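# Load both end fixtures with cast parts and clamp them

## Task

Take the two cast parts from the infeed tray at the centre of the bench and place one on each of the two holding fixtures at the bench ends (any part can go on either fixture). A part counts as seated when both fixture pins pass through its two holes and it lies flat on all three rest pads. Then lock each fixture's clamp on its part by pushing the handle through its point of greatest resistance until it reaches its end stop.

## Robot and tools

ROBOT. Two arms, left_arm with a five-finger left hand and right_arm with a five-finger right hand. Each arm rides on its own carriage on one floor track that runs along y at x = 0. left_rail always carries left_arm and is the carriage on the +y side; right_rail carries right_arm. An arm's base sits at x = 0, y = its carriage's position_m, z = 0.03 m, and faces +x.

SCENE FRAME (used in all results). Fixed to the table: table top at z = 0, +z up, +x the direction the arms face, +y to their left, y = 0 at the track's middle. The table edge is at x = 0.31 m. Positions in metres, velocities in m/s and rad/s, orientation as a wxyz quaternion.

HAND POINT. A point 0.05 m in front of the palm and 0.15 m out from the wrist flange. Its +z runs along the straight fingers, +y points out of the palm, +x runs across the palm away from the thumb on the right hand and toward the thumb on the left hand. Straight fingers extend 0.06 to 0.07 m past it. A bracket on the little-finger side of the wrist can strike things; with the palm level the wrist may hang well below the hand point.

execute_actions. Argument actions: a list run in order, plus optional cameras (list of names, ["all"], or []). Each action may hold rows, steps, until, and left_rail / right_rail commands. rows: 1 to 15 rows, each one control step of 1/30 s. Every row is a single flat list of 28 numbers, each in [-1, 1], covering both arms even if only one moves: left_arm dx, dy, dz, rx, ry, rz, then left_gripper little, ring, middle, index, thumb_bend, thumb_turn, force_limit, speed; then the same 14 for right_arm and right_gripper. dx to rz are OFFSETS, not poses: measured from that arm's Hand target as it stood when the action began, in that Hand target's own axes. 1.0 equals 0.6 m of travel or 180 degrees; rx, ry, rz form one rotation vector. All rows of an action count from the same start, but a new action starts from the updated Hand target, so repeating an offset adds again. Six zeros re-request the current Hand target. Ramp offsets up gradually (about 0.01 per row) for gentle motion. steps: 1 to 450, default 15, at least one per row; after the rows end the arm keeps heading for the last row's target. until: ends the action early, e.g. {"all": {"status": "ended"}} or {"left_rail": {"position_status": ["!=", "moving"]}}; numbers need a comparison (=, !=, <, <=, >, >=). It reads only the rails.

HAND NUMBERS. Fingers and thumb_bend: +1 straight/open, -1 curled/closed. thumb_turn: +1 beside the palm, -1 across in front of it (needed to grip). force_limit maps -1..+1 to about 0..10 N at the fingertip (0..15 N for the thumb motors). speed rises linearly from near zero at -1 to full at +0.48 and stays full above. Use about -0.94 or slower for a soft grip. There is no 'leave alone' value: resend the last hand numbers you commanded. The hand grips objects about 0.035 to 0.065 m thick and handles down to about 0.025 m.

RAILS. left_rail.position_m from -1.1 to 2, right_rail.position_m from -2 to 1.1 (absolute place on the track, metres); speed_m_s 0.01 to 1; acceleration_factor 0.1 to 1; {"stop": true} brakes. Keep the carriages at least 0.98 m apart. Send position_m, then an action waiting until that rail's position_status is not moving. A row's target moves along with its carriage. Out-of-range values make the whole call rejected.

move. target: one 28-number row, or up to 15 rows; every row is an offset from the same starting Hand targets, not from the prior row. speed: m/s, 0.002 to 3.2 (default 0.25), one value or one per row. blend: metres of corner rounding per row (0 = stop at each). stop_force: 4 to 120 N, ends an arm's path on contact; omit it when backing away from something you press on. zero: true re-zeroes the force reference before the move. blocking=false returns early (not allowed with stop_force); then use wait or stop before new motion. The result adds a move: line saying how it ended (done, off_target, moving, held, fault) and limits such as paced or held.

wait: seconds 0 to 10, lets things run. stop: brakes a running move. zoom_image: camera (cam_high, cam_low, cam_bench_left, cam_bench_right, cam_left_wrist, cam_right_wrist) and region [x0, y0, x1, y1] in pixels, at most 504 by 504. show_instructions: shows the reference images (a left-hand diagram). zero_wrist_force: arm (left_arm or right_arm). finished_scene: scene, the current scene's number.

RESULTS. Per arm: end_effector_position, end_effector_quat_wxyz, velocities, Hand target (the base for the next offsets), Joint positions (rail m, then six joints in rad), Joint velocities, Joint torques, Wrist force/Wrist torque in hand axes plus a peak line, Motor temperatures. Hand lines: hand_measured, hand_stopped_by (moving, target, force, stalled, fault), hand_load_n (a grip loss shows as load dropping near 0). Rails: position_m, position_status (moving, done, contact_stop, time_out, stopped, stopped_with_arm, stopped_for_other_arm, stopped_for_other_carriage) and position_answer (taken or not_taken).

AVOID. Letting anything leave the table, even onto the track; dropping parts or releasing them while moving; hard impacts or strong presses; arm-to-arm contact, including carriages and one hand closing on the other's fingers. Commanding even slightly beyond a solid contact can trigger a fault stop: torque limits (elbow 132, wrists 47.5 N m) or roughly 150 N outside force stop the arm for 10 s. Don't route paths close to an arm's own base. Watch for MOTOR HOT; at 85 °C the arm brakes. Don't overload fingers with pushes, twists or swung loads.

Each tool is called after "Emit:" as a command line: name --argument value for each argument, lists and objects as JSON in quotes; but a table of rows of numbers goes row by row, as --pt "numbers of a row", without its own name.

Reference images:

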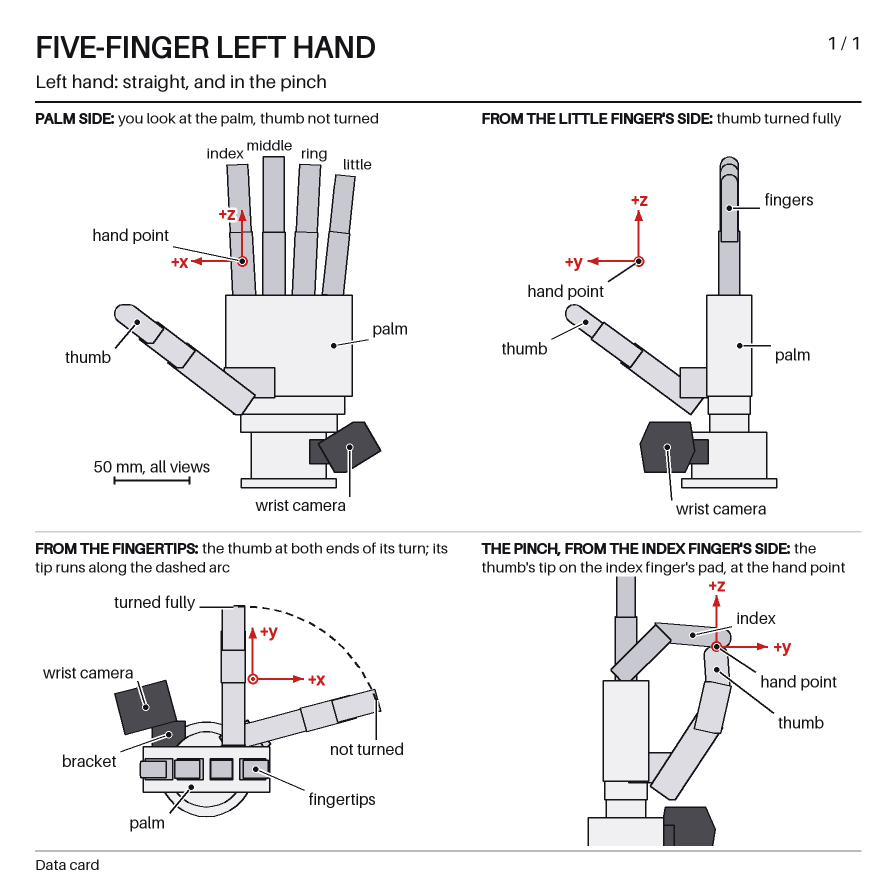

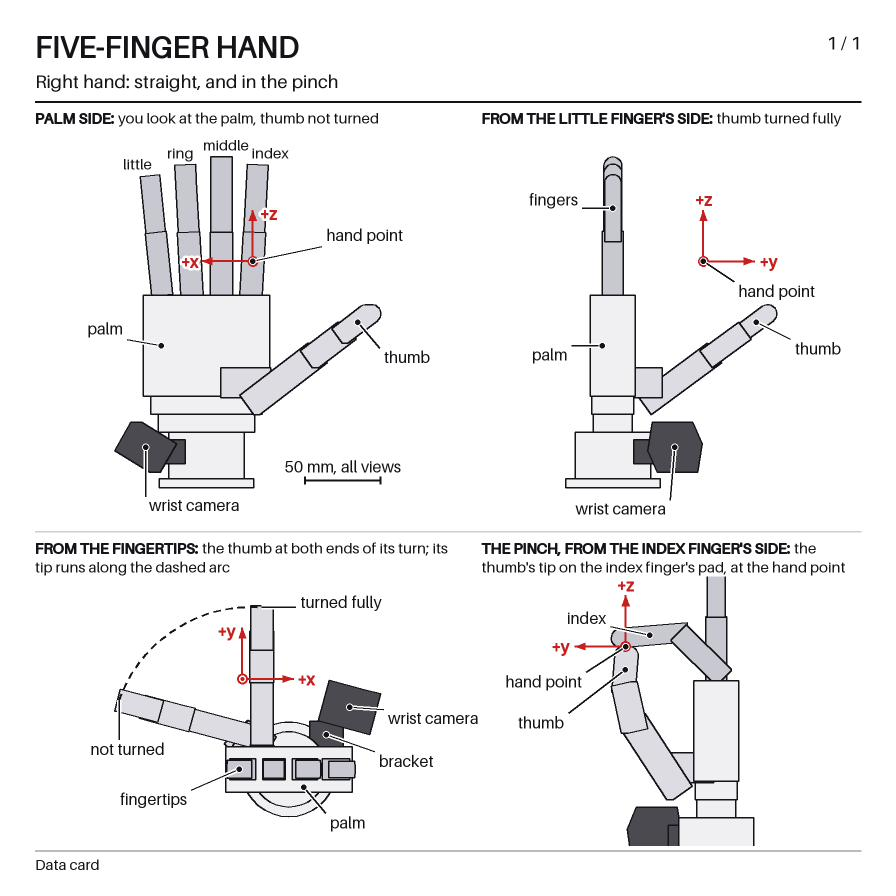

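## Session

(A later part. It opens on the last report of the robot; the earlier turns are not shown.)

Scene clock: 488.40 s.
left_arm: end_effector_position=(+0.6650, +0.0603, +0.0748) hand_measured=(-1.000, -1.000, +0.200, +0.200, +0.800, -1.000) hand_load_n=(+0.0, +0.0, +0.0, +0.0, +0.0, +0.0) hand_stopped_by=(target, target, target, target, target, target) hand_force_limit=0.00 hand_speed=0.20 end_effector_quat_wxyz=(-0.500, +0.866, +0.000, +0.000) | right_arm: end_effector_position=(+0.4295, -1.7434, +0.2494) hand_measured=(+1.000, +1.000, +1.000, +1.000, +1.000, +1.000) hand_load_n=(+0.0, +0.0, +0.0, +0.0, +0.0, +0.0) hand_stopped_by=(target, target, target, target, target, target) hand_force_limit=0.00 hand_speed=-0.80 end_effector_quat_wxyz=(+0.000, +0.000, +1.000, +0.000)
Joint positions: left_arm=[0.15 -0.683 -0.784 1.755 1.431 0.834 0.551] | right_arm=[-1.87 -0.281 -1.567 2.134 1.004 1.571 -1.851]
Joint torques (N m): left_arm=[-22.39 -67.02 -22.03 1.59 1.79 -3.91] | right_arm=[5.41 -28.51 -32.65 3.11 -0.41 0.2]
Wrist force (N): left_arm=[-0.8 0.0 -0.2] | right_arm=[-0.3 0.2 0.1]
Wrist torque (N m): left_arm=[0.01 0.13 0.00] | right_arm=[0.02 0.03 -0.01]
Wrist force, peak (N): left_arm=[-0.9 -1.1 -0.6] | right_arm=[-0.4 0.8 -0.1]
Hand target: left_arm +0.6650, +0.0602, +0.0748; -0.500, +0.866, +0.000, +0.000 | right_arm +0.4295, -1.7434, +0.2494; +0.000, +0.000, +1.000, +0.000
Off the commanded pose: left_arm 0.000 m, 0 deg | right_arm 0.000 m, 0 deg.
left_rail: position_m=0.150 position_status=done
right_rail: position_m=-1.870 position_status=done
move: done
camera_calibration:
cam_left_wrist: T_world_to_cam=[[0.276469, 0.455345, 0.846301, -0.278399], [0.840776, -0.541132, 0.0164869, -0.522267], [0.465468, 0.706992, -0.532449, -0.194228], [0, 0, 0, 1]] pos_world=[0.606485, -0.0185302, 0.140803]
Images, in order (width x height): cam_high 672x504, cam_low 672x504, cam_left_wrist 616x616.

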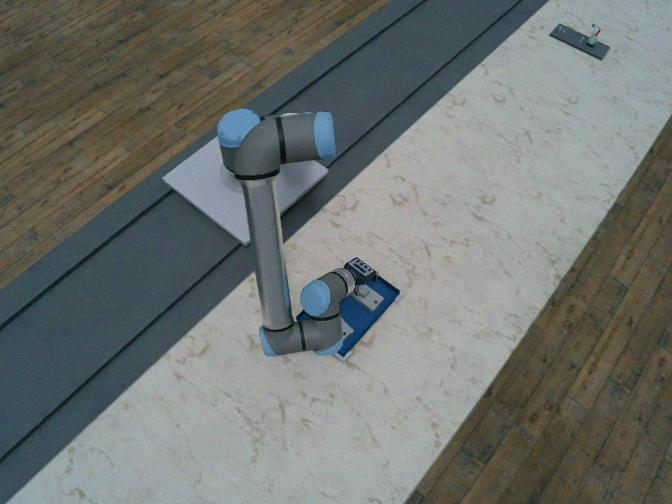

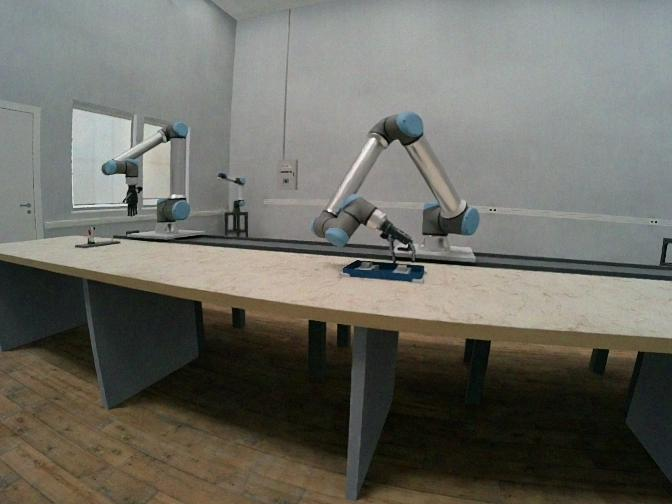

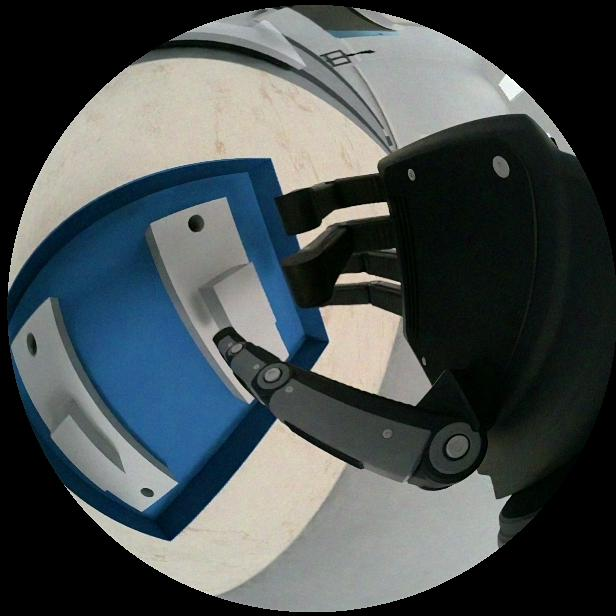

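Emit:
move --target '[0.0017,0.0502,0.029,0,0,0,-1,-1,0.2,0.2,0.7,-1,0,0.2, 0,0,0,0,0,0,1,1,1,1,1,1,0,-0.8]' --cameras '["cam_left_wrist","cam_low"]' --speed 0.05 --stop_force 6

Emit:
zoom_image --camera "cam_left_wrist" --region '[140, 220, 320, 400]'

Emit:
zoom_image --camera "cam_low" --region '[340, 230, 440, 290]'

Scene clock: 517.23 s.
left_arm: end_effector_position=(+0.6659, +0.0603, +0.0436) hand_measured=(-1.000, -1.000, +0.200, +0.200, +0.700, -1.000) hand_load_n=(+0.0, +0.0, +0.0, -0.5, +0.0, -1.0) hand_stopped_by=(target, target, target, target, target, target) hand_force_limit=0.00 hand_speed=0.20 end_effector_quat_wxyz=(-0.500, +0.866, +0.000, +0.000) | right_arm: end_effector_position=(+0.4295, -1.7434, +0.2494) hand_measured=(+1.000, +1.000, +1.000, +1.000, +1.000, +1.000) hand_load_n=(+0.0, +0.0, +0.0, +0.0, +0.0, +0.0) hand_stopped_by=(target, target, target, target, target, target) hand_force_limit=0.00 hand_speed=-0.80 end_effector_quat_wxyz=(+0.000, +0.000, +1.000, +0.000)
Joint positions: left_arm=[0.15 -0.682 -0.74 1.748 1.393 0.833 0.551] | right_arm=[-1.87 -0.281 -1.567 2.134 1.004 1.571 -1.851]
Joint torques (N m): left_arm=[2.62 -94.25 -7.68 4.92 1.82 1.34] | right_arm=[5.08 -27.79 -32.55 2.95 -0.38 0.05]
Wrist force (N): left_arm=[-0.8 -3.8 -4.4] | right_arm=[0.4 0.1 0.0]
Wrist torque (N m): left_arm=[-0.20 0.04 0.00] | right_arm=[0.01 -0.06 0.03]
Wrist force, peak (N): left_arm=[0.2 -32.0 -30.8] | right_arm=[-0.5 0.7 0.2]
Hand target: left_arm +0.6659, +0.0603, +0.0436; -0.500, +0.866, +0.000, +0.000 (not the last commanded pose) | right_arm +0.4295, -1.7434, +0.2494; +0.000, +0.000, +1.000, +0.000
Off the commanded pose: left_arm 0.004 m, 0 deg | right_arm 0.000 m, 0 deg.
left_rail: position_m=0.150 position_status=done
right_rail: position_m=-1.870 position_status=done
move: contact (left_arm)
camera_calibration:
cam_left_wrist: T_world_to_cam=[[0.276406, 0.455404, 0.84629, -0.252202], [0.840736, -0.54119, 0.0166323, -0.522501], [0.465578, 0.706909, -0.532463, -0.211326], [0, 0, 0, 1]] pos_world=[0.607384, -0.01853, 0.109604]
Images, in order (width x height): cam_low 672x504, cam_left_wrist 616x616.

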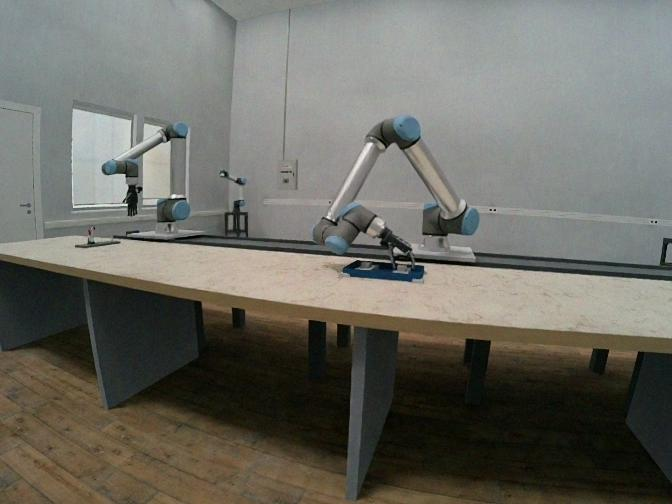

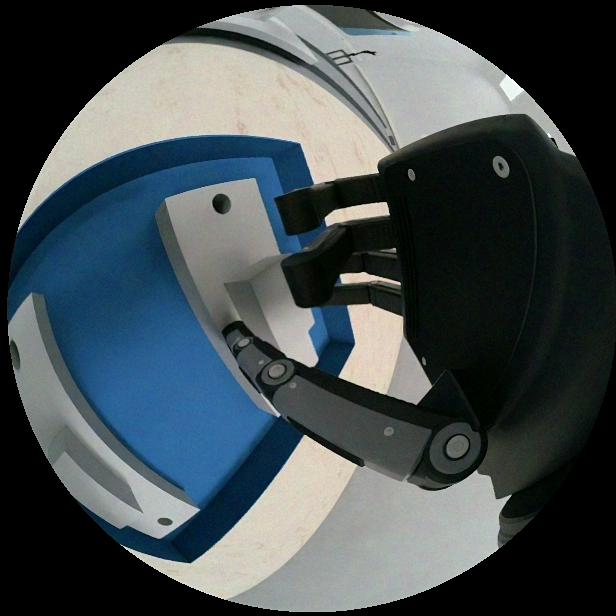

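Scaled by 2.800 from the camera's 616x616 image, which has a finer 880x880 frame.

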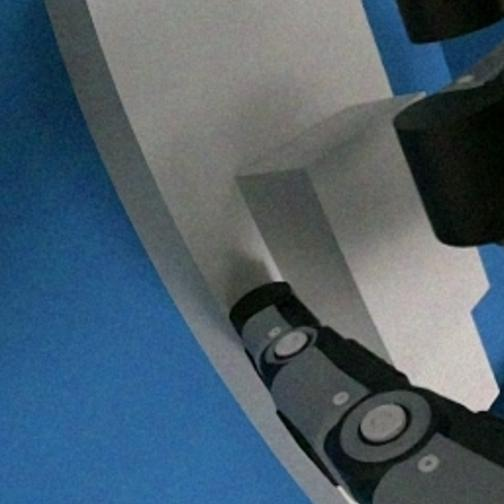

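Scaled by 5.040.

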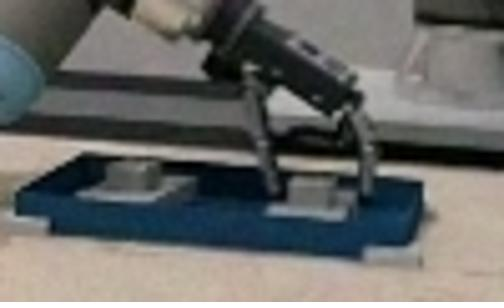

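Emit:
execute_actions --actions '[{"rows":[[0,-0.0022,-0.00125,0,0,0,-1,-1,0.2,0.2,0.7,-1,0,0.2,0,0,0,0,0,0,1,1,1,1,1,1,0,-0.8]],"steps":15},{"rows":[[0,0,0,0,0,0,-1,-1,-0.35,-0.35,0.15,-1,0,-0.92,0,0,0,0,0,0,1,1,1,1,1,1,0,-0.8]],"steps":120}]' --cameras '["cam_left_wrist","cam_low"]'

Emit:
zoom_image --camera "cam_left_wrist" --region '[140, 220, 320, 400]'

Emit:
zoom_image --camera "cam_low" --region '[340, 230, 440, 290]'

Scene clock: 540.10 s.
left_arm: end_effector_position=(+0.6659, +0.0603, +0.0452) hand_measured=(-1.000, -1.000, -0.038, -0.066, +0.572, -1.000) hand_load_n=(+0.0, +0.5, +3.5, +6.5, +8.5, -0.5) hand_stopped_by=(target, target, force, force, force, target) hand_force_limit=0.00 hand_speed=-0.92 end_effector_quat_wxyz=(-0.500, +0.866, +0.000, +0.000) | right_arm: end_effector_position=(+0.4295, -1.7434, +0.2494) hand_measured=(+1.000, +1.000, +1.000, +1.000, +1.000, +1.000) hand_load_n=(+0.0, +0.0, +0.0, +0.0, +0.0, +0.0) hand_stopped_by=(target, target, target, target, target, target) hand_force_limit=0.00 hand_speed=-0.80 end_effector_quat_wxyz=(+0.000, +0.000, +1.000, +0.000)
Joint positions: left_arm=[0.15 -0.682 -0.743 1.748 1.395 0.833 0.551] | right_arm=[-1.87 -0.281 -1.567 2.134 1.004 1.571 -1.851]
Joint torques (N m): left_arm=[7.45 -97.61 -16.22 4.41 -1.12 2.86] | right_arm=[6.78 -27.43 -32.16 2.74 -0.37 0.03]
Wrist force (N): left_arm=[-0.6 2.2 0.4] | right_arm=[-0.2 0.1 0.1]
Wrist torque (N m): left_arm=[-0.09 0.12 -0.08] | right_arm=[0.01 0.03 0.00]
Wrist force, peak (N): left_arm=[-1.1 -4.4 -4.6] | right_arm=[-0.7 0.4 0.4]
Hand target: left_arm +0.6659, +0.0603, +0.0452; -0.500, +0.866, +0.000, +0.000 | right_arm +0.4295, -1.7434, +0.2494; +0.000, +0.000, +1.000, +0.000
Off the commanded pose: left_arm 0.000 m, 0 deg | right_arm 0.000 m, 0 deg.
left_rail: position_m=0.150 position_status=done
right_rail: position_m=-1.870 position_status=done
camera_calibration:
cam_left_wrist: T_world_to_cam=[[0.276445, 0.455379, 0.846291, -0.253496], [0.840723, -0.541211, 0.0165932, -0.522514], [0.465579, 0.706909, -0.532463, -0.210528], [0, 0, 0, 1]] pos_world=[0.607385, -0.01853, 0.111104]
Images, in order (width x height): cam_low 672x504, cam_left_wrist 616x616.

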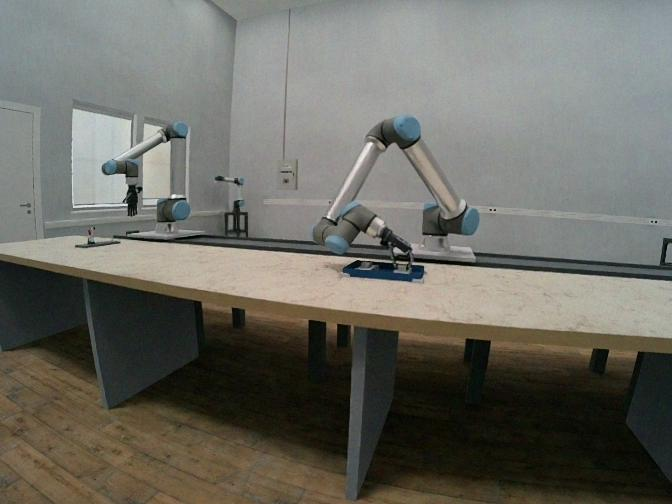

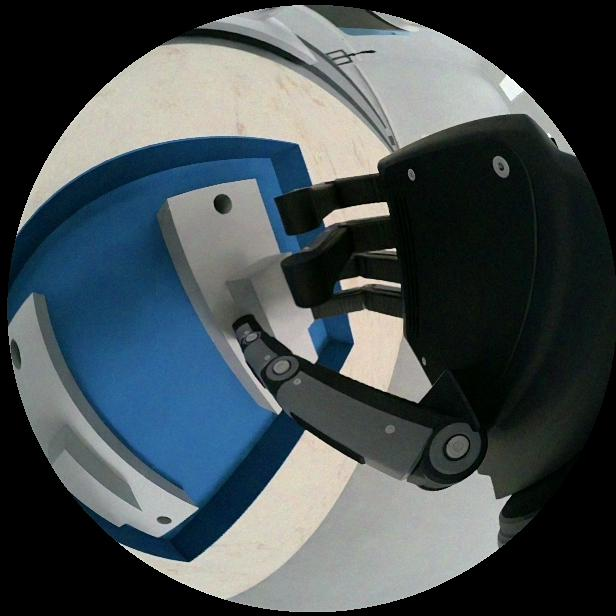

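Scaled by 2.800 from the camera's 616x616 image, which has a finer 880x880 frame.

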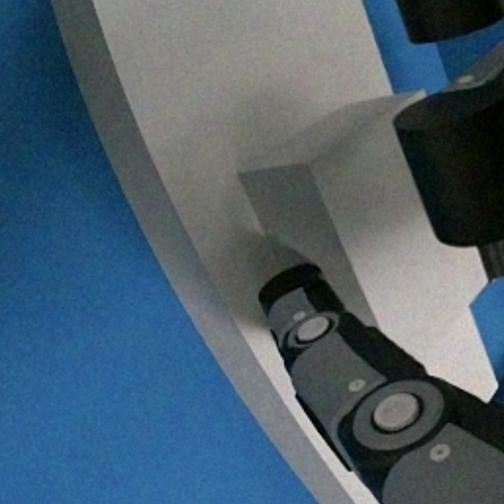

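Scaled by 5.040.

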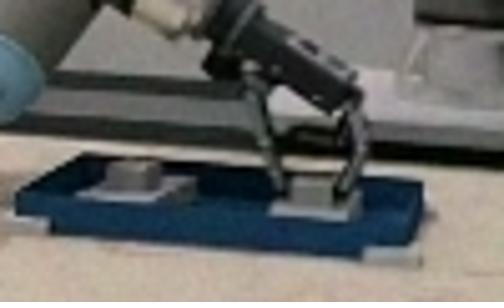

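Emit:
execute_actions --actions '[{"rows":[[0,0,0,0,0,0,-1,-1,-0.45,-0.45,0.05,-1,0.6,-0.92,0,0,0,0,0,0,1,1,1,1,1,1,0,-0.8]],"steps":60}]'

Emit:
move --target '[0,-0.0577,-0.0333,0,0,0,-1,-1,-0.45,-0.45,0.05,-1,0.6,-0.92, 0,0,0,0,0,0,1,1,1,1,1,1,0,-0.8]' --cameras '["cam_left_wrist","cam_low"]' --speed 0.04

Emit:
zoom_image --camera "cam_low" --region '[340, 230, 440, 290]'

Scene clock: 562.90 s.
left_arm: end_effector_position=(+0.6659, +0.0603, +0.0452) hand_measured=(-1.000, -1.000, -0.048, -0.072, +0.568, -1.000) hand_load_n=(+0.5, +0.0, +9.5, +7.5, +12.0, -1.0) hand_stopped_by=(target, target, force, force, force, target) hand_force_limit=0.60 hand_speed=-0.92 end_effector_quat_wxyz=(-0.500, +0.866, +0.000, +0.000) | right_arm: end_effector_position=(+0.4295, -1.7434, +0.2494) hand_measured=(+1.000, +1.000, +1.000, +1.000, +1.000, +1.000) hand_load_n=(+0.0, +0.0, +0.0, +0.0, +0.0, +0.0) hand_stopped_by=(target, target, target, target, target, target) hand_force_limit=0.00 hand_speed=-0.80 end_effector_quat_wxyz=(+0.000, +0.000, +1.000, +0.000)
Joint positions: left_arm=[0.15 -0.682 -0.743 1.748 1.395 0.833 0.551] | right_arm=[-1.87 -0.281 -1.567 2.134 1.004 1.571 -1.851]
Joint torques (N m): left_arm=[17.18 -94.83 -26.7 3.31 -1.14 3.63] | right_arm=[5.94 -27.56 -32.86 2.76 -0.57 0.32]
Wrist force (N): left_arm=[-0.7 -0.7 -0.3] | right_arm=[-0.5 0.4 -0.1]
Wrist torque (N m): left_arm=[-0.14 0.07 0.01] | right_arm=[0.06 0.09 -0.02]
Wrist force, peak (N): left_arm=[-0.5 2.7 0.2] | right_arm=[-0.4 0.9 0.1]
Hand target: left_arm +0.6659, +0.0603, +0.0452; -0.500, +0.866, +0.000, +0.000 | right_arm +0.4295, -1.7434, +0.2494; +0.000, +0.000, +1.000, +0.000
Off the commanded pose: left_arm 0.000 m, 0 deg | right_arm 0.000 m, 0 deg.
left_rail: position_m=0.150 position_status=done
right_rail: position_m=-1.870 position_status=done

Scene clock: 564.23 s.
left_arm: end_effector_position=(+0.6659, +0.0603, +0.0850) hand_measured=(-1.000, -1.000, -0.048, -0.072, +0.568, -1.000) hand_load_n=(+0.0, +0.0, +7.5, +5.5, +14.0, +0.5) hand_stopped_by=(target, target, force, force, force, target) hand_force_limit=0.60 hand_speed=-0.92 end_effector_quat_wxyz=(-0.500, +0.866, +0.000, +0.000) | right_arm: end_effector_position=(+0.4295, -1.7434, +0.2494) hand_measured=(+1.000, +1.000, +1.000, +1.000, +1.000, +1.000) hand_load_n=(+0.0, +0.0, +0.0, +0.0, +0.0, +0.0) hand_stopped_by=(target, target, target, target, target, target) hand_force_limit=0.00 hand_speed=-0.80 end_effector_quat_wxyz=(+0.000, +0.000, +1.000, +0.000)
Joint positions: left_arm=[0.15 -0.682 -0.797 1.754 1.444 0.833 0.551] | right_arm=[-1.87 -0.281 -1.567 2.134 1.004 1.571 -1.851]
Joint torques (N m): left_arm=[9.07 -97.13 -10.67 6.89 -0.06 1.92] | right_arm=[5.92 -27.56 -32.03 2.75 -0.72 0.25]
Wrist force (N): left_arm=[-0.7 4.4 1.5] | right_arm=[-0.2 0.3 0.1]
Wrist torque (N m): left_arm=[0.10 0.13 -0.13] | right_arm=[0.04 0.02 0.01]
Wrist force, peak (N): left_arm=[-0.9 4.8 2.4] | right_arm=[-0.6 0.6 -0.2]
Hand target: left_arm +0.6659, +0.0603, +0.0851; -0.500, +0.866, +0.000, +0.000 | right_arm +0.4295, -1.7434, +0.2494; +0.000, +0.000, +1.000, +0.000
Off the commanded pose: left_arm 0.000 m, 0 deg | right_arm 0.000 m, 0 deg.
left_rail: position_m=0.150 position_status=done
right_rail: position_m=-1.870 position_status=done
move: done
camera_calibration:
cam_left_wrist: T_world_to_cam=[[0.276445, 0.455379, 0.846291, -0.287263], [0.840723, -0.541211, 0.0165932, -0.523176], [0.465579, 0.706909, -0.532463, -0.189282], [0, 0, 0, 1]] pos_world=[0.607385, -0.01853, 0.151004]
Images, in order (width x height): cam_low 672x504, cam_left_wrist 616x616.

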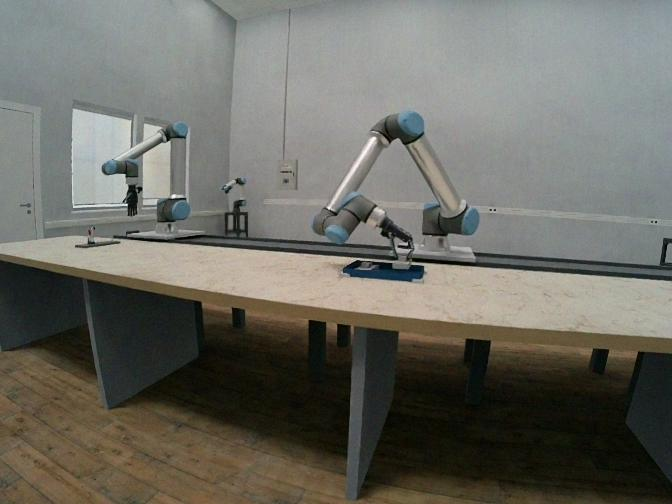

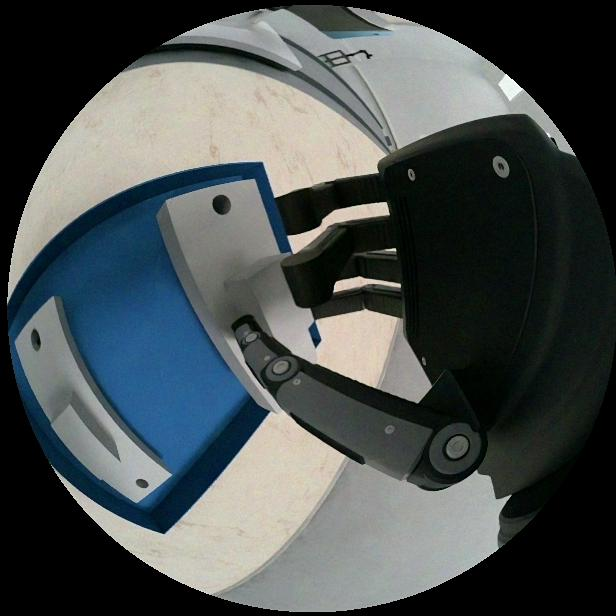

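Scaled by 5.040.

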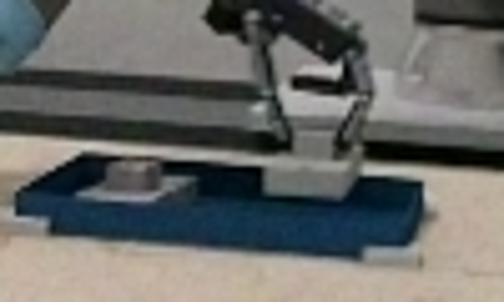

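Emit:
move --target '[-0.1833,-0.1948,-0.1125,0,0,0,-1,-1,-0.45,-0.45,0.05,-1,0.6,-0.92, 0,0,0,0,0,0,1,1,1,1,1,1,0,-0.8]' --speed 0.15

Emit:
execute_actions --actions '[{"left_rail":{"position_m":1.83,"speed_m_s":0.6,"acceleration_factor":0.4},"steps":400,"until":{"left_rail":{"position_status":["!=","moving"]}}}]' --cameras '["cam_left_wrist","cam_bench_left"]'

Emit:
zoom_image --camera "cam_left_wrist" --region '[60, 150, 340, 430]'

Scene clock: 586.93 s.
left_arm: end_effector_position=(+0.5559, +0.0601, +0.2200) hand_measured=(-1.000, -1.000, -0.048, -0.072, +0.568, -1.000) hand_load_n=(+0.0, +0.5, +8.0, +5.5, +14.0, +0.5) hand_stopped_by=(target, target, force, force, force, target) hand_force_limit=0.60 hand_speed=-0.92 end_effector_quat_wxyz=(-0.500, +0.866, +0.000, +0.000) | right_arm: end_effector_position=(+0.4295, -1.7434, +0.2494) hand_measured=(+1.000, +1.000, +1.000, +1.000, +1.000, +1.000) hand_load_n=(+0.0, +0.0, +0.0, +0.0, +0.0, +0.0) hand_stopped_by=(target, target, target, target, target, target) hand_force_limit=0.00 hand_speed=-0.80 end_effector_quat_wxyz=(+0.000, +0.000, +1.000, +0.000)
Joint positions: left_arm=[0.15 -0.801 -1.086 1.966 1.585 0.923 0.451] | right_arm=[-1.87 -0.281 -1.567 2.134 1.004 1.571 -1.851]
Joint torques (N m): left_arm=[-24.66 -80.23 -13.84 6.55 1.64 -4.09] | right_arm=[6.76 -28.07 -31.98 2.52 -0.6 0.35]
Wrist force (N): left_arm=[-0.8 4.4 2.0] | right_arm=[0.1 0.1 -0.2]
Wrist torque (N m): left_arm=[0.07 0.17 -0.07] | right_arm=[0.02 -0.01 0.01]
Wrist force, peak (N): left_arm=[0.2 5.4 2.9] | right_arm=[-0.5 0.6 -0.3]
Hand target: left_arm +0.5559, +0.0601, +0.2201; -0.500, +0.866, +0.000, +0.000 | right_arm +0.4295, -1.7434, +0.2494; +0.000, +0.000, +1.000, +0.000
Off the commanded pose: left_arm 0.000 m, 0 deg | right_arm 0.000 m, 0 deg.
left_rail: position_m=0.150 position_status=done
right_rail: position_m=-1.870 position_status=done
move: done

Scene clock: 591.83 s.
left_arm: end_effector_position=(+0.5559, +1.7401, +0.2201) hand_measured=(-1.000, -1.000, -0.048, -0.072, +0.568, -1.000) hand_load_n=(+0.0, +0.0, +7.5, +5.5, +14.0, +0.5) hand_stopped_by=(target, target, force, force, force, target) hand_force_limit=0.60 hand_speed=-0.92 end_effector_quat_wxyz=(-0.500, +0.866, +0.000, +0.000) | right_arm: end_effector_position=(+0.4295, -1.7434, +0.2494) hand_measured=(+1.000, +1.000, +1.000, +1.000, +1.000, +1.000) hand_load_n=(+0.0, +0.0, +0.0, +0.0, -0.5, +0.0) hand_stopped_by=(target, target, target, target, target, target) hand_force_limit=0.00 hand_speed=-0.80 end_effector_quat_wxyz=(+0.000, +0.000, +1.000, +0.000)
Joint positions: left_arm=[1.83 -0.801 -1.086 1.966 1.585 0.923 0.451] | right_arm=[-1.87 -0.281 -1.567 2.134 1.004 1.571 -1.851]
Joint torques (N m): left_arm=[11.83 -70.49 -21.43 4.11 -2.21 -3.79] | right_arm=[7.84 -26.82 -32.14 2.55 -0.74 0.35]
Wrist force (N): left_arm=[-0.4 4.2 2.3] | right_arm=[0.3 0.2 -0.1]
Wrist torque (N m): left_arm=[0.03 0.13 -0.04] | right_arm=[0.04 -0.04 0.02]
Wrist force, peak (N): left_arm=[-1.4 4.5 2.9] | right_arm=[-0.8 0.1 0.0]
Hand target: left_arm +0.5559, +1.7401, +0.2201; -0.500, +0.866, +0.000, +0.000 | right_arm +0.4295, -1.7434, +0.2494; +0.000, +0.000, +1.000, +0.000
Off the commanded pose: left_arm 0.000 m, 0 deg | right_arm 0.000 m, 0 deg.
left_rail: position_m=1.830 speed_m_s=0.60 position_status=done
right_rail: position_m=-1.870 position_status=done
camera_calibration:
cam_left_wrist: T_world_to_cam=[[0.276445, 0.455379, 0.846291, -1.13613], [0.840723, -0.541211, 0.0165932, 0.476189], [0.465579, 0.706909, -0.532463, -1.2536], [0, 0, 0, 1]] pos_world=[0.497385, 1.66127, 0.286104]
Images, in order (width x height): cam_bench_left 672x504, cam_left_wrist 616x616.

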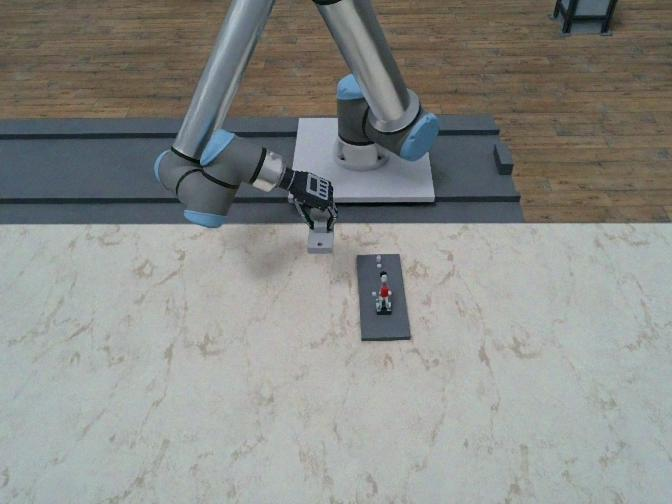

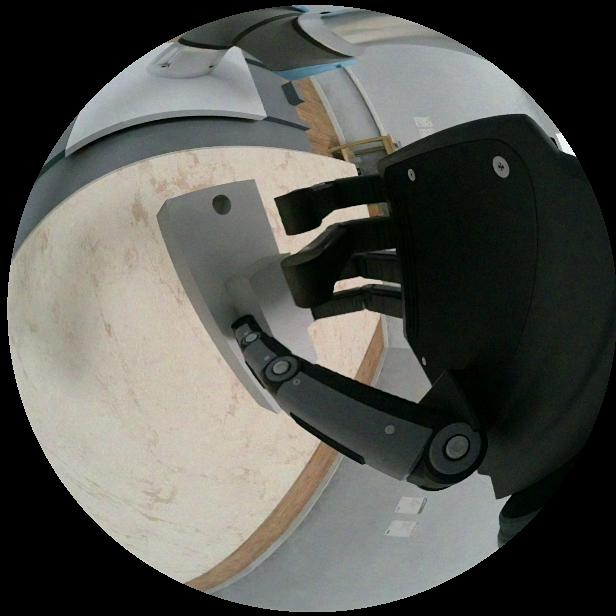

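Scaled by 1.800 from the camera's 616x616 image, which has a finer 880x880 frame.

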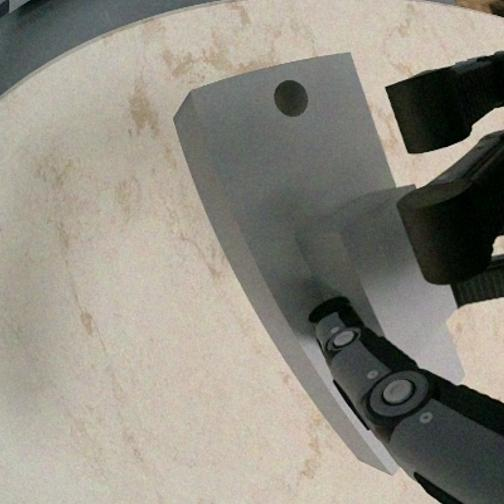

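Emit:
execute_actions --actions '[{"left_rail":{"position_m":1.97},"steps":400,"until":{"left_rail":{"position_status":["!=","moving"]}}}]'

Emit:
move --target '[0,-0.108,0.1877,0,0,0,-1,-1,-0.45,-0.45,0.05,-1,0.6,-0.92, 0,0,0,0,0,0,1,1,1,1,1,1,0,-0.8]' --speed 0.15 --cameras '["cam_left_wrist","cam_bench_left"]'

Emit:
zoom_image --camera "cam_left_wrist" --region '[40, 200, 240, 400]'

Scene clock: 607.57 s.
left_arm: end_effector_position=(+0.5559, +1.8801, +0.2201) hand_measured=(-1.000, -1.000, -0.048, -0.072, +0.568, -1.000) hand_load_n=(+0.0, +0.0, +7.5, +5.5, +14.0, +0.5) hand_stopped_by=(target, target, force, force, force, target) hand_force_limit=0.60 hand_speed=-0.92 end_effector_quat_wxyz=(-0.500, +0.866, +0.000, +0.000) | right_arm: end_effector_position=(+0.4295, -1.7434, +0.2494) hand_measured=(+1.000, +1.000, +1.000, +1.000, +1.000, +1.000) hand_load_n=(+0.0, +0.0, +0.0, +0.0, -0.5, +0.0) hand_stopped_by=(target, target, target, target, target, target) hand_force_limit=0.00 hand_speed=-0.80 end_effector_quat_wxyz=(+0.000, +0.000, +1.000, +0.000)
Joint positions: left_arm=[1.97 -0.801 -1.086 1.966 1.585 0.923 0.451] | right_arm=[-1.87 -0.281 -1.567 2.134 1.004 1.571 -1.851]
Joint torques (N m): left_arm=[11.81 -64.04 -31.3 3.84 -2.22 -3.62] | right_arm=[7.79 -26.47 -32.55 2.46 -0.71 0.33]
Wrist force (N): left_arm=[-0.6 4.2 2.2] | right_arm=[0.1 0.0 0.1]
Wrist torque (N m): left_arm=[0.01 0.15 -0.05] | right_arm=[-0.01 -0.01 0.01]
Wrist force, peak (N): left_arm=[-0.5 4.7 2.5] | right_arm=[-0.7 0.6 -0.2]
Hand target: left_arm +0.5559, +1.8801, +0.2201; -0.500, +0.866, +0.000, +0.000 | right_arm +0.4295, -1.7434, +0.2494; +0.000, +0.000, +1.000, +0.000
Off the commanded pose: left_arm 0.000 m, 0 deg | right_arm 0.000 m, 0 deg.
left_rail: position_m=1.970 speed_m_s=0.60 position_status=done
right_rail: position_m=-1.870 position_status=done

Scene clock: 608.93 s.
left_arm: end_effector_position=(+0.5559, +2.0100, +0.2200) hand_measured=(-1.000, -1.000, -0.048, -0.072, +0.568, -1.000) hand_load_n=(+0.0, +0.0, +8.0, +5.5, +14.0, +0.5) hand_stopped_by=(target, target, force, force, force, target) hand_force_limit=0.60 hand_speed=-0.92 end_effector_quat_wxyz=(-0.500, +0.866, +0.000, +0.000) | right_arm: end_effector_position=(+0.4295, -1.7434, +0.2494) hand_measured=(+1.000, +1.000, +1.000, +1.000, +1.000, +1.000) hand_load_n=(+0.0, +0.0, +0.0, +0.0, -0.5, +0.0) hand_stopped_by=(target, target, target, target, target, target) hand_force_limit=0.00 hand_speed=-0.80 end_effector_quat_wxyz=(+0.000, +0.000, +1.000, +0.000)
Joint positions: left_arm=[1.97 -0.621 -1.148 2.051 1.458 0.789 0.609] | right_arm=[-1.87 -0.281 -1.567 2.134 1.004 1.571 -1.851]
Joint torques (N m): left_arm=[16.82 -75.38 -12.54 2.62 -3.78 3.6] | right_arm=[8.29 -26.65 -32.42 2.35 -0.61 0.31]
Wrist force (N): left_arm=[-0.5 4.8 2.1] | right_arm=[0.0 0.4 -0.1]
Wrist torque (N m): left_arm=[0.12 0.13 -0.18] | right_arm=[0.06 0.01 0.01]
Wrist force, peak (N): left_arm=[-0.6 5.3 0.5] | right_arm=[-0.3 0.9 0.0]
Hand target: left_arm +0.5559, +2.0101, +0.2200; -0.500, +0.866, +0.000, +0.000 | right_arm +0.4295, -1.7434, +0.2494; +0.000, +0.000, +1.000, +0.000
Off the commanded pose: left_arm 0.000 m, 0 deg | right_arm 0.000 m, 0 deg.
left_rail: position_m=1.970 speed_m_s=0.60 position_status=done
right_rail: position_m=-1.870 position_status=done
move: done
camera_calibration:
cam_left_wrist: T_world_to_cam=[[0.276406, 0.455404, 0.84629, -1.25898], [0.840736, -0.54119, 0.0166323, 0.622204], [0.465578, 0.706909, -0.532463, -1.44445], [0, 0, 0, 1]] pos_world=[0.497384, 1.93117, 0.286004]
Images, in order (width x height): cam_bench_left 672x504, cam_left_wrist 616x616.

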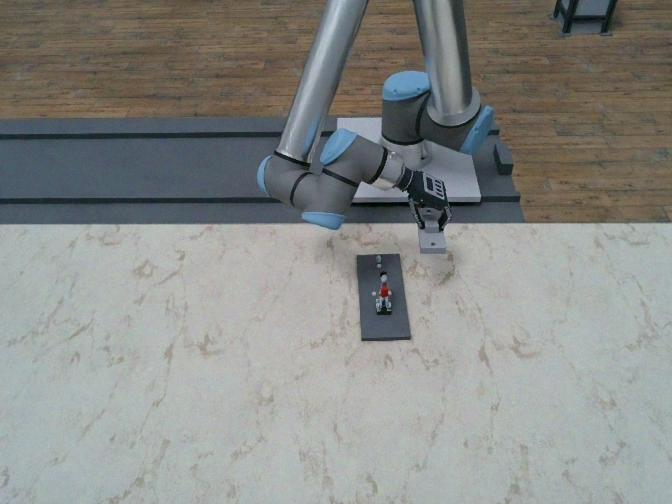

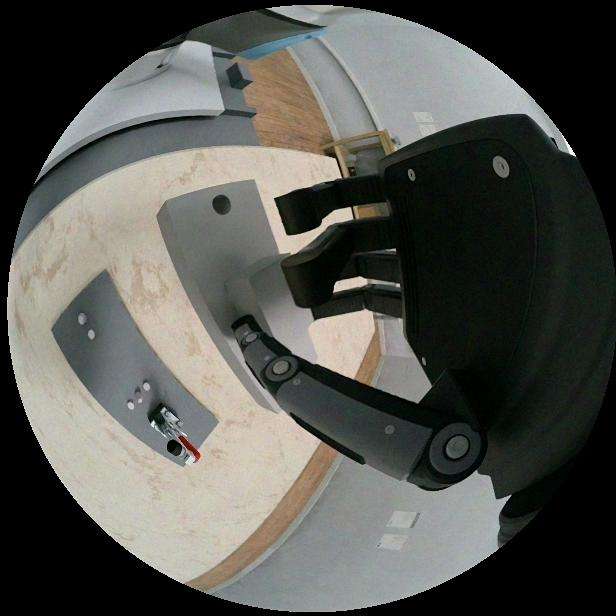

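Scaled by 2.520 from the camera's 616x616 image, which has a finer 880x880 frame.

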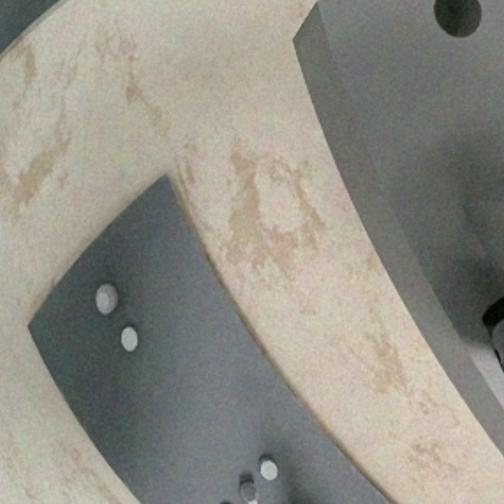

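Emit:
zoom_image --camera "cam_left_wrist" --region '[60, 300, 130, 370]'

Emit:
zoom_image --camera "cam_left_wrist" --region '[110, 365, 230, 485]'

Scaled by 7.200 from the camera's 616x616 image, which has a finer 880x880 frame.

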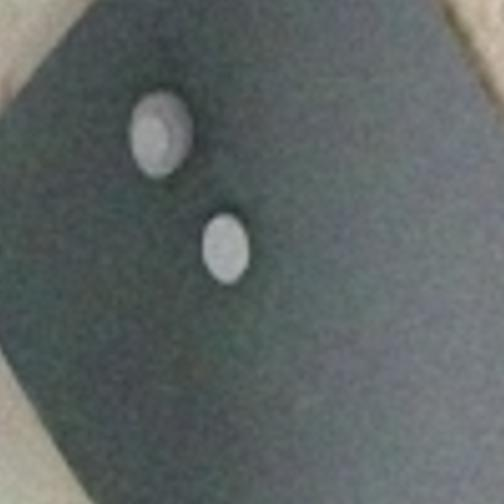

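Scaled by 4.200 from the camera's 616x616 image, which has a finer 880x880 frame.

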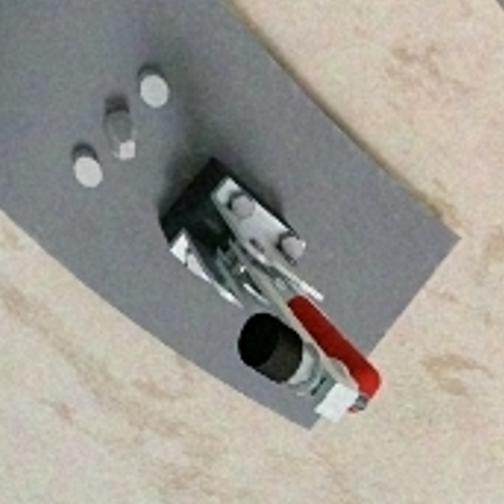

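Emit:
move --pt "0.0093 0.1512 -0.1286 0 -0.0072 -0.0042 -1 -1 -0.45 -0.45 0.05 -1 0.6 -0.92 0 0 0 0 0 0 1 1 1 1 1 1 0 -0.8" --pt "0.0093 0.2523 -0.0703 0 -0.0072 -0.0042 -1 -1 -0.45 -0.45 0.05 -1 0.6 -0.92 0 0 0 0 0 0 1 1 1 1 1 1 0 -0.8" --speed 0.12 --cameras '["cam_left_wrist","cam_bench_left"]'

Emit:
zoom_image --camera "cam_left_wrist" --region '[130, 160, 330, 360]'

Emit:
zoom_image --camera "cam_bench_left" --region '[330, 220, 430, 360]'

Scene clock: 711.87 s.
left_arm: end_effector_position=(+0.5614, +1.8979, +0.1100) hand_measured=(-1.000, -1.000, -0.048, -0.072, +0.568, -1.000) hand_load_n=(+0.0, +0.0, +7.5, +5.5, +14.0, +0.5) hand_stopped_by=(target, target, force, force, force, target) hand_force_limit=0.60 hand_speed=-0.92 end_effector_quat_wxyz=(-0.500, +0.866, +0.011, -0.006) | right_arm: end_effector_position=(+0.4295, -1.7434, +0.2494) hand_measured=(+1.000, +1.000, +1.000, +1.000, +1.000, +1.000) hand_load_n=(+0.0, +0.0, +0.0, +0.0, +0.0, +0.0) hand_stopped_by=(target, target, target, target, target, target) hand_force_limit=0.00 hand_speed=-0.80 end_effector_quat_wxyz=(+0.000, +0.000, +1.000, +0.000)
Joint positions: left_arm=[1.97 -0.767 -0.923 1.978 1.407 0.917 0.457] | right_arm=[-1.87 -0.281 -1.567 2.134 1.004 1.571 -1.851]
Joint torques (N m): left_arm=[10.67 -58.3 -27.89 2.7 -2.83 2.67] | right_arm=[8.05 -26.49 -32.19 2.29 -0.95 0.43]
Wrist force (N): left_arm=[-0.7 4.4 1.8] | right_arm=[-0.2 0.4 0.1]
Wrist torque (N m): left_arm=[0.10 0.18 -0.06] | right_arm=[0.06 0.03 0.01]
Wrist force, peak (N): left_arm=[-0.7 5.6 2.8] | right_arm=[-0.7 0.6 -0.2]
Hand target: left_arm +0.5615, +1.8979, +0.1099; -0.500, +0.866, +0.011, -0.006 | right_arm +0.4295, -1.7434, +0.2494; +0.000, +0.000, +1.000, +0.000
Off the commanded pose: left_arm 0.000 m, 0 deg | right_arm 0.000 m, 0 deg.
left_rail: position_m=1.970 speed_m_s=0.60 position_status=done
right_rail: position_m=-1.870 position_status=done
move: done
camera_calibration:
cam_left_wrist: T_world_to_cam=[[0.264199, 0.462463, 0.846361, -1.1228], [0.854604, -0.519007, 0.0168197, 0.508787], [0.447046, 0.71886, -0.532344, -1.43861], [0, 0, 0, 1]] pos_world=[0.504955, 1.81748, 0.175904]
Images, in order (width x height): cam_bench_left 672x504, cam_left_wrist 616x616.

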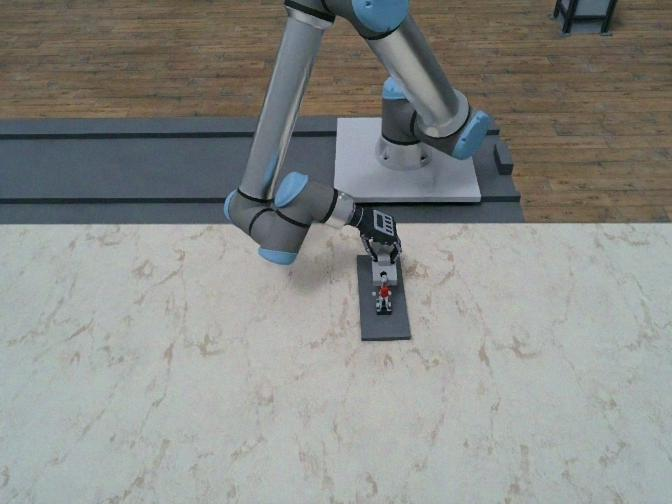

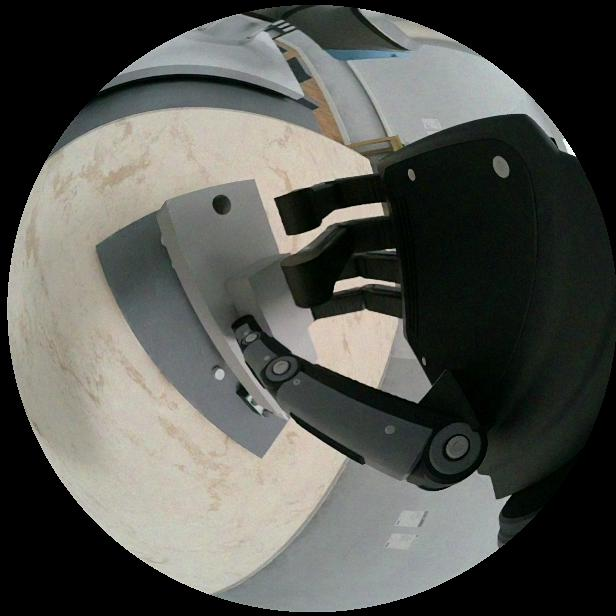

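Scaled by 2.520 from the camera's 616x616 image, which has a finer 880x880 frame.

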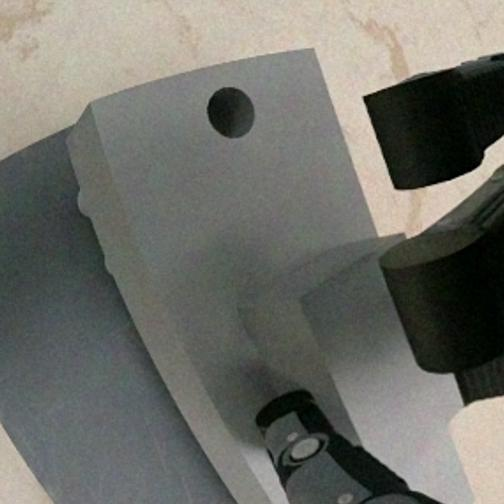

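Scaled by 3.600.

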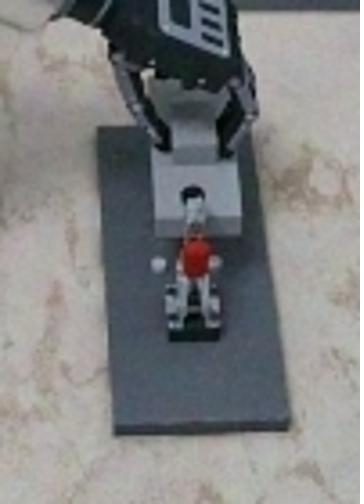

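Emit:
zoom_image --camera "cam_bench_left" --region '[355, 245, 415, 305]'

Scaled by 8.400.

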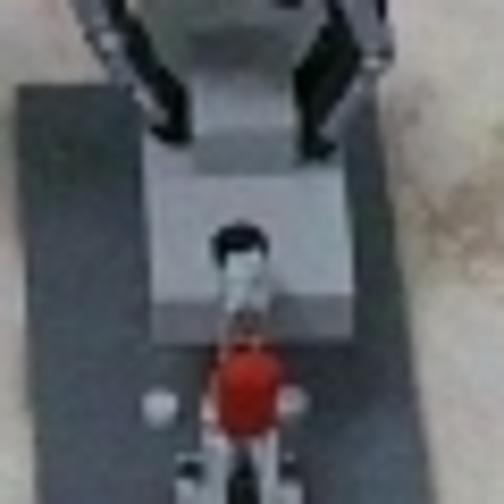

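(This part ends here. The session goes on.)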